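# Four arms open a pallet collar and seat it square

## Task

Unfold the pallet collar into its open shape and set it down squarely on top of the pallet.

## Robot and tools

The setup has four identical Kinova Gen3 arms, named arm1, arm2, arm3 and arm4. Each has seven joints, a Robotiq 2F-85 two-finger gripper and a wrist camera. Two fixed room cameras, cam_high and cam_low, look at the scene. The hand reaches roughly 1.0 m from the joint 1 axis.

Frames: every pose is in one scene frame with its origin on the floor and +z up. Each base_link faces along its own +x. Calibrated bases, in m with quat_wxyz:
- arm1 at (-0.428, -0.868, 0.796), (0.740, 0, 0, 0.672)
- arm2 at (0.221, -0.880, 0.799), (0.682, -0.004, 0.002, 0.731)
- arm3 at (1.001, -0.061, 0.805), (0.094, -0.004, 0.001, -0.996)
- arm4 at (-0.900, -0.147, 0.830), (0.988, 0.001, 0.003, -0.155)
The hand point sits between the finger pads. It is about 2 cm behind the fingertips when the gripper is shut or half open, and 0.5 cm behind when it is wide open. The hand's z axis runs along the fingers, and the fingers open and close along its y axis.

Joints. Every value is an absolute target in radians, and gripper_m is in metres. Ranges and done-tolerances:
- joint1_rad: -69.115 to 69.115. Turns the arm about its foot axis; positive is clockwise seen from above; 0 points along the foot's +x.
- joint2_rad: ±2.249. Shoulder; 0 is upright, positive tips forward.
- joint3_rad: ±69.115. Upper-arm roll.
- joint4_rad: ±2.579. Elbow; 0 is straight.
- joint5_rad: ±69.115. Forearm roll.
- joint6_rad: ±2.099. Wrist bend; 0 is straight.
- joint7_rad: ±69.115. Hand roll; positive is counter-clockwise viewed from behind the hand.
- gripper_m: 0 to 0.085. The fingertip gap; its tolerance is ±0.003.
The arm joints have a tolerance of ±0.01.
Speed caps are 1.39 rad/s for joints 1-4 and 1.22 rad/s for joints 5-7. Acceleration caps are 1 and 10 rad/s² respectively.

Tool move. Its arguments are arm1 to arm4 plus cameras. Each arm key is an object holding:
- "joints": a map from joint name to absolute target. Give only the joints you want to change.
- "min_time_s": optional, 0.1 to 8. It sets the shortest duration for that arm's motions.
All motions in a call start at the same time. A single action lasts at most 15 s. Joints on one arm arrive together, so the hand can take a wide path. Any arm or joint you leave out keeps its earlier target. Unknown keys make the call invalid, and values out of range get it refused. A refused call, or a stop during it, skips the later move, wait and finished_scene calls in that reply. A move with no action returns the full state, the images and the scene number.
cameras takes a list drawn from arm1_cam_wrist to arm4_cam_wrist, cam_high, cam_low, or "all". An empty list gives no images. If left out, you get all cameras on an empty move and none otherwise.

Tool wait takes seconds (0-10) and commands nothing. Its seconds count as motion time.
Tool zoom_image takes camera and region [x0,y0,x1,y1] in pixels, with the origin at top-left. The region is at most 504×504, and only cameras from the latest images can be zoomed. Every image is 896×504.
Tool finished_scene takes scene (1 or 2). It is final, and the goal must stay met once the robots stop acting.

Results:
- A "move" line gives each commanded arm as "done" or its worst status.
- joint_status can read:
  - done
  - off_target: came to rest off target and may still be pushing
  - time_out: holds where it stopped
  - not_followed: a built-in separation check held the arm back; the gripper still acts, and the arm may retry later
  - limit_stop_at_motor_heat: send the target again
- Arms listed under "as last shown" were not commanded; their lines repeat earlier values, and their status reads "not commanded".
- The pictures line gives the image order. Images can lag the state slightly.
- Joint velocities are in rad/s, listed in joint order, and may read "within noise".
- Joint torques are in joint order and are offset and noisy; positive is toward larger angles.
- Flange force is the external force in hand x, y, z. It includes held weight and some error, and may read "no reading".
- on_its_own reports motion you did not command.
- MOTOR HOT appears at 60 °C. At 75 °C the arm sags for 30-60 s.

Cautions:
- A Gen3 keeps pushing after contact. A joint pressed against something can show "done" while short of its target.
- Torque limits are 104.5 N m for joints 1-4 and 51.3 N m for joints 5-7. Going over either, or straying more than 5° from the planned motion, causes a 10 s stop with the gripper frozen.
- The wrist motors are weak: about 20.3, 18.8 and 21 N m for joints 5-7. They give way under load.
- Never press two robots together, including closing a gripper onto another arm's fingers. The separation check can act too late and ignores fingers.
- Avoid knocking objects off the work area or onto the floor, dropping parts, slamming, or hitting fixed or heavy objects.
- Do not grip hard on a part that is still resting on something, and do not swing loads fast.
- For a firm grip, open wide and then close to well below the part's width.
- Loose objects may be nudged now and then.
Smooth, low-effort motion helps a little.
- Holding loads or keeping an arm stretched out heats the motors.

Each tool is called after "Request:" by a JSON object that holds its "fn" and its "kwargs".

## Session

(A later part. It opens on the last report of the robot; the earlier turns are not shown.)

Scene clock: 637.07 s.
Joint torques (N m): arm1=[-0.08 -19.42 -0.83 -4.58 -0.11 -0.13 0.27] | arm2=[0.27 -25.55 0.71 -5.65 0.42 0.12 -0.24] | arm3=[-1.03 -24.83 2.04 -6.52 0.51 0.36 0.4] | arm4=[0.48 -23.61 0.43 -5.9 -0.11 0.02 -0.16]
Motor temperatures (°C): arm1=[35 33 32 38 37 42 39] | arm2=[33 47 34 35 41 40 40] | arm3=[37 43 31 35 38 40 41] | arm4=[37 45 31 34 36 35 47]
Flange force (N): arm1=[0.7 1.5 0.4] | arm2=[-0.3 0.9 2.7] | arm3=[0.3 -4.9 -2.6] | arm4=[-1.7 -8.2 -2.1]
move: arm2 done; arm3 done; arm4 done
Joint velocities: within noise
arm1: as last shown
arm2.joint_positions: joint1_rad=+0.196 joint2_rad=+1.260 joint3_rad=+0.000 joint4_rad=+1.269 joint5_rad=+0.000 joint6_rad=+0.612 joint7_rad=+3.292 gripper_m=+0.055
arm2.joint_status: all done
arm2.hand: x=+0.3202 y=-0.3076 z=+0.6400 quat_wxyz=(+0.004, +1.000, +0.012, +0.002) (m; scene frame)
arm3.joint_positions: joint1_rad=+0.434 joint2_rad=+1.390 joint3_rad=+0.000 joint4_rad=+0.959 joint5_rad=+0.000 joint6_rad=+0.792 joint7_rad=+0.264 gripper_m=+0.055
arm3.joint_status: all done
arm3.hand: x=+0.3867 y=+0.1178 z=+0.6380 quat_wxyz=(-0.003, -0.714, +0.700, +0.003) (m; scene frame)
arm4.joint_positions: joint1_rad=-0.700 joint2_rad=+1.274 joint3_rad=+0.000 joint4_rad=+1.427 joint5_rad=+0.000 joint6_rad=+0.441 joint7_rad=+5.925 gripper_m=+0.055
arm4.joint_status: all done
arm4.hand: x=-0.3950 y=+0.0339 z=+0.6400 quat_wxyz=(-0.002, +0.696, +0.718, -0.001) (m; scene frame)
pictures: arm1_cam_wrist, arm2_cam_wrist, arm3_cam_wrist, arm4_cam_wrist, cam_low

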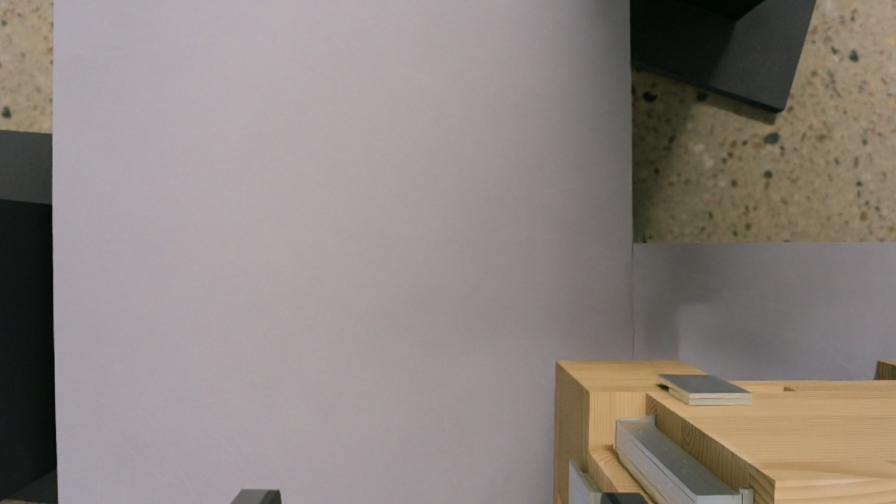

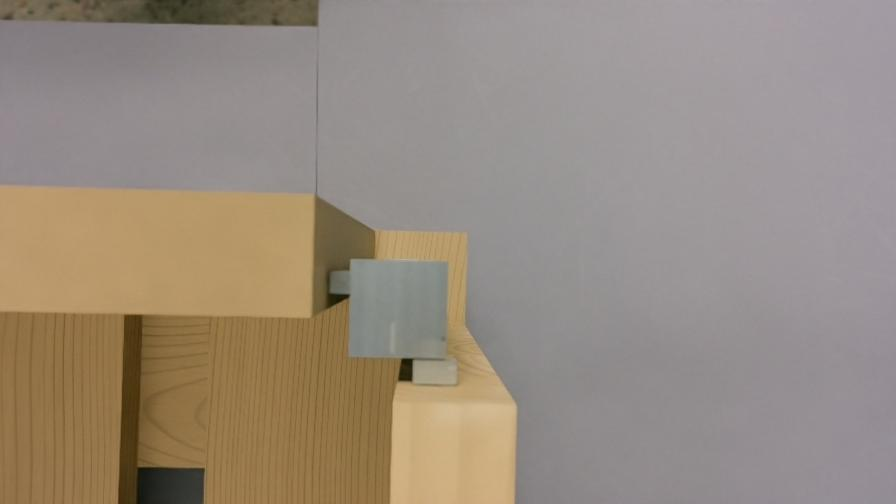

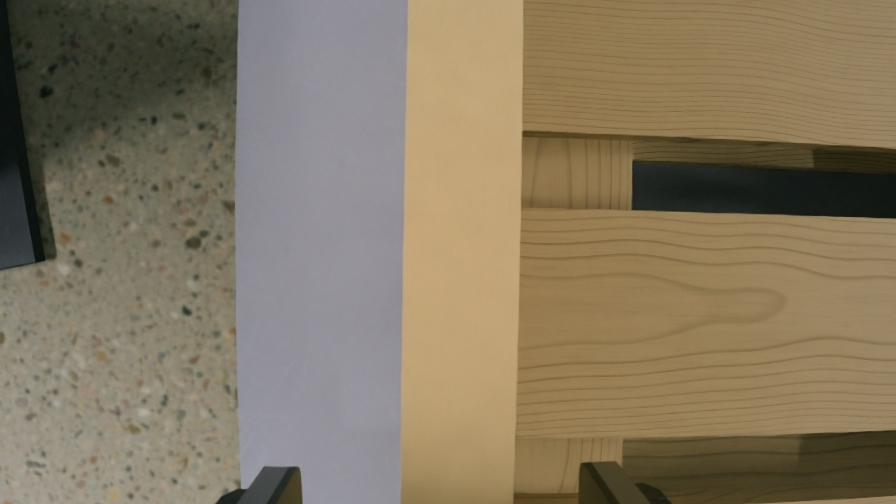

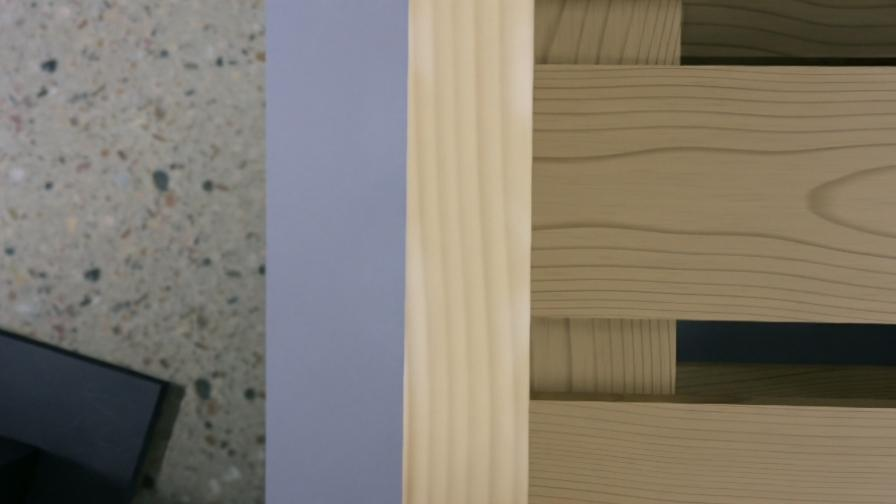

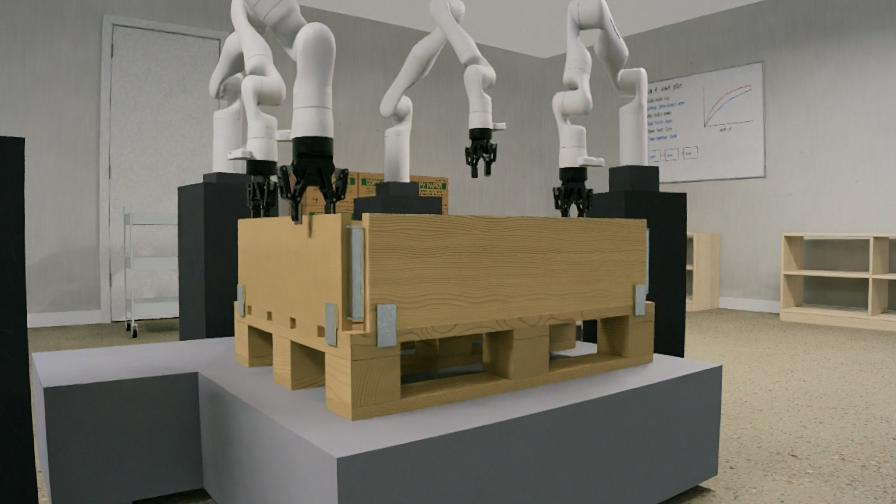

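Request:
{"fn": "move", "kwargs": {"arm2": {"joints": {"joint2_rad": 1.08556, "joint4_rad": 1.32825, "joint6_rad": 0.72779}, "min_time_s": 2.5}, "arm3": {"joints": {"joint2_rad": 1.21992, "joint4_rad": 1.03995, "joint6_rad": 0.88172}, "min_time_s": 2.5}, "arm4": {"joints": {"joint2_rad": 1.08452, "joint4_rad": 1.50653, "joint6_rad": 0.55055}, "min_time_s": 2.5}, "cameras": ["all"]}}

Scene clock: 641.67 s.
Joint torques (N m): arm1=[-0.07 -19.34 -0.82 -4.57 -0.13 -0.17 0.25] | arm2=[0.31 -25.07 0.66 -6.56 0.44 0.05 -0.25] | arm3=[-1.02 -24.48 1.95 -7.09 0.52 0.35 0.38] | arm4=[0.49 -23.07 0.39 -6.79 -0.11 0.01 -0.19]
Motor temperatures (°C): arm1=[35 33 32 38 37 42 39] | arm2=[33 47 34 35 41 40 40] | arm3=[37 43 31 35 38 40 41] | arm4=[37 45 31 34 36 35 47]
Flange force (N): arm1=[0.7 1.5 0.2] | arm2=[-0.3 0.8 2.8] | arm3=[0.4 -4.9 -1.9] | arm4=[-1.7 -8.1 -0.6]
move: arm2 done; arm3 done; arm4 done
Joint velocities: within noise
arm1: as last shown
arm2.joint_positions: joint1_rad=+0.196 joint2_rad=+1.086 joint3_rad=+0.000 joint4_rad=+1.328 joint5_rad=+0.000 joint6_rad=+0.728 joint7_rad=+3.292 gripper_m=+0.055
arm2.joint_status: all done
arm2.hand: x=+0.3198 y=-0.3069 z=+0.7300 quat_wxyz=(+0.004, +1.000, +0.012, +0.002) (m; scene frame)
arm3.joint_positions: joint1_rad=+0.434 joint2_rad=+1.220 joint3_rad=+0.000 joint4_rad=+1.040 joint5_rad=+0.000 joint6_rad=+0.882 joint7_rad=+0.264 gripper_m=+0.055
arm3.joint_status: all done
arm3.hand: x=+0.3874 y=+0.1177 z=+0.7280 quat_wxyz=(-0.003, -0.714, +0.700, +0.003) (m; scene frame)
arm4.joint_positions: joint1_rad=-0.700 joint2_rad=+1.085 joint3_rad=+0.000 joint4_rad=+1.507 joint5_rad=+0.000 joint6_rad=+0.551 joint7_rad=+5.925 gripper_m=+0.055
arm4.joint_status: all done
arm4.hand: x=-0.3945 y=+0.0338 z=+0.7300 quat_wxyz=(-0.002, +0.696, +0.718, -0.001) (m; scene frame)
pictures: arm1_cam_wrist, arm2_cam_wrist, arm3_cam_wrist, arm4_cam_wrist, cam_high, cam_low

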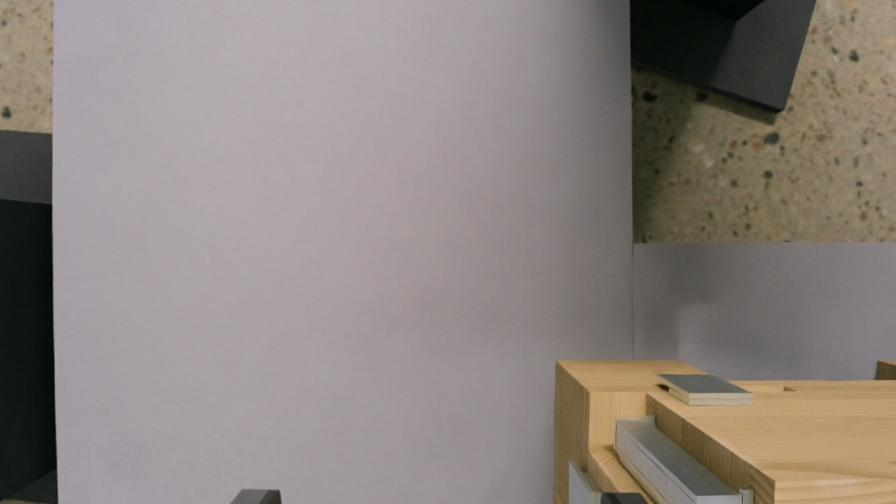

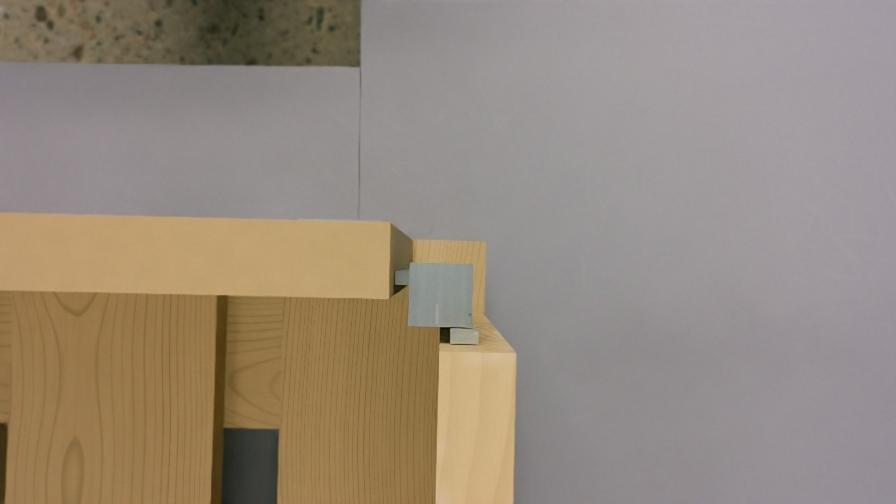

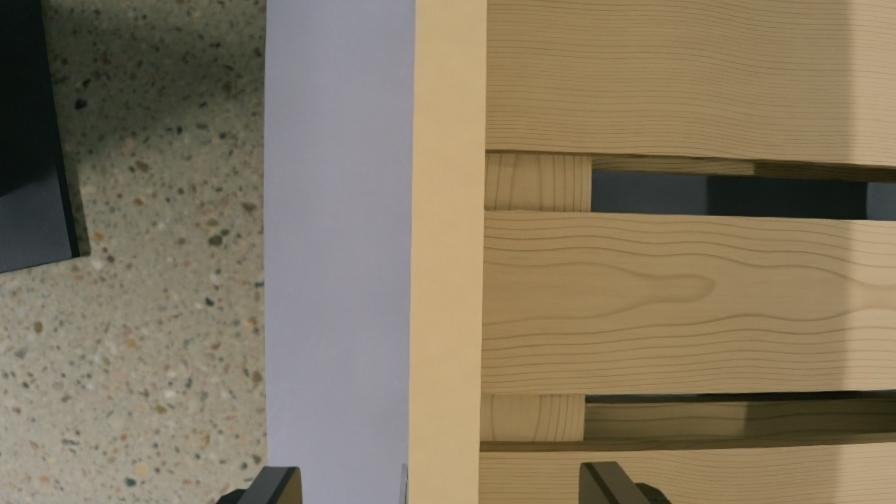

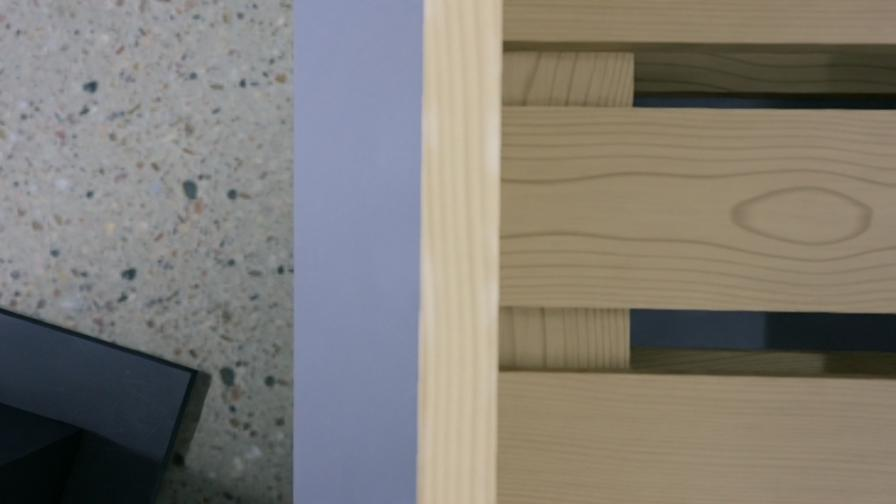

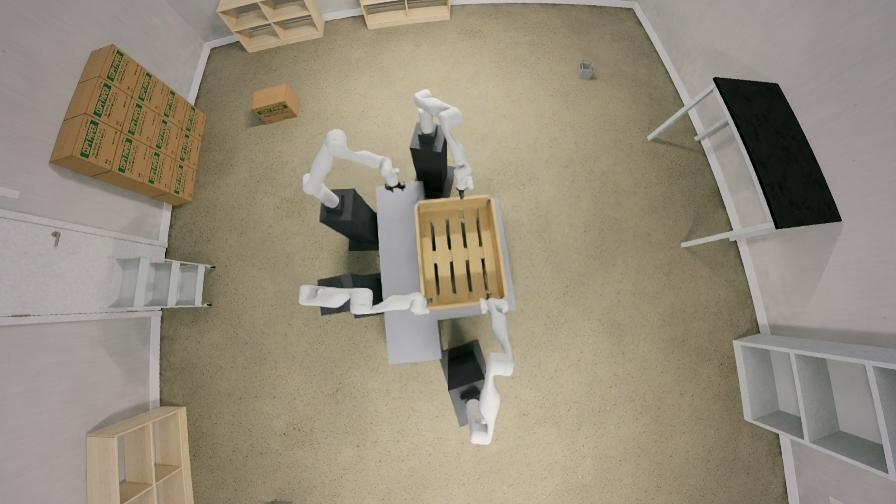

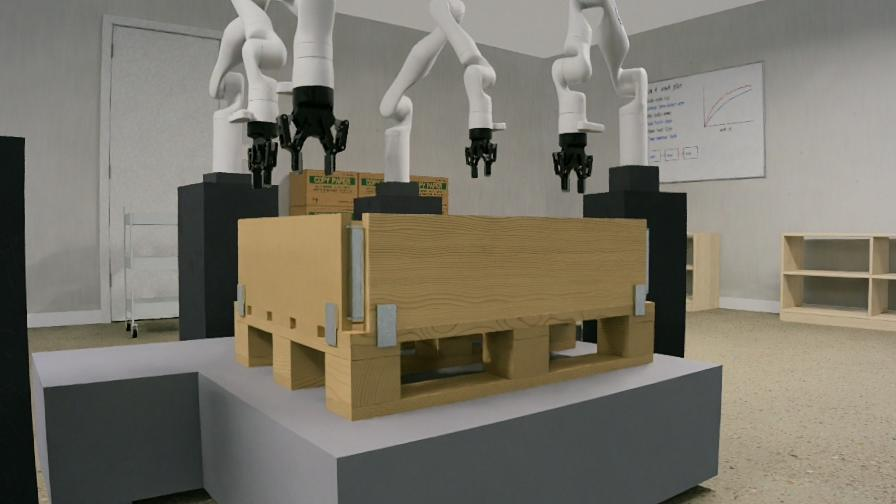

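Request:
{"fn": "zoom_image", "kwargs": {"camera": "cam_low", "region": [220, 190, 440, 400]}}

Request:
{"fn": "zoom_image", "kwargs": {"camera": "cam_low", "region": [430, 190, 670, 400]}}

Request:
{"fn": "zoom_image", "kwargs": {"camera": "arm1_cam_wrist", "region": [540, 340, 896, 504]}}

Scaled by 2.291 from the camera's 896x504 image, which has a finer 1280x720 frame.

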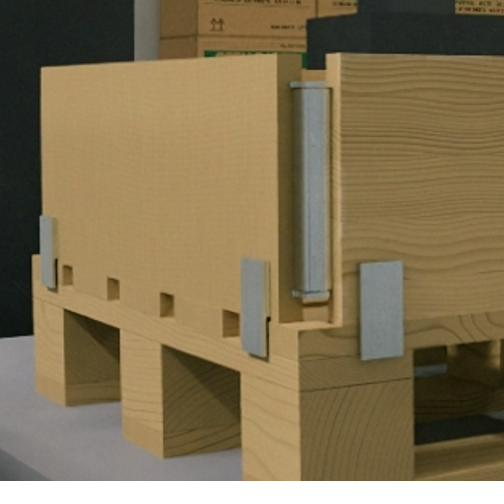

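Scaled by 2.100 from the camera's 896x504 image, which has a finer 1280x720 frame.

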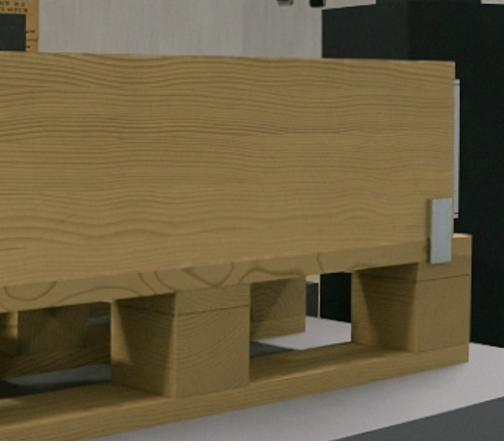

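Scaled by 1.416 from the camera's 896x504 image, which has a finer 1280x720 frame.

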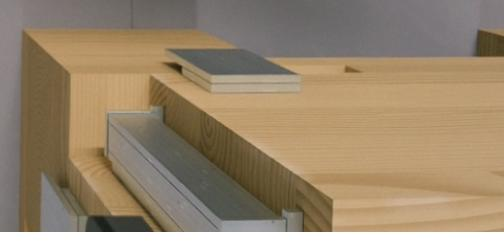

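Request:
{"fn": "finished_scene", "kwargs": {"scene": 1}}

The scene is finished: the task was done.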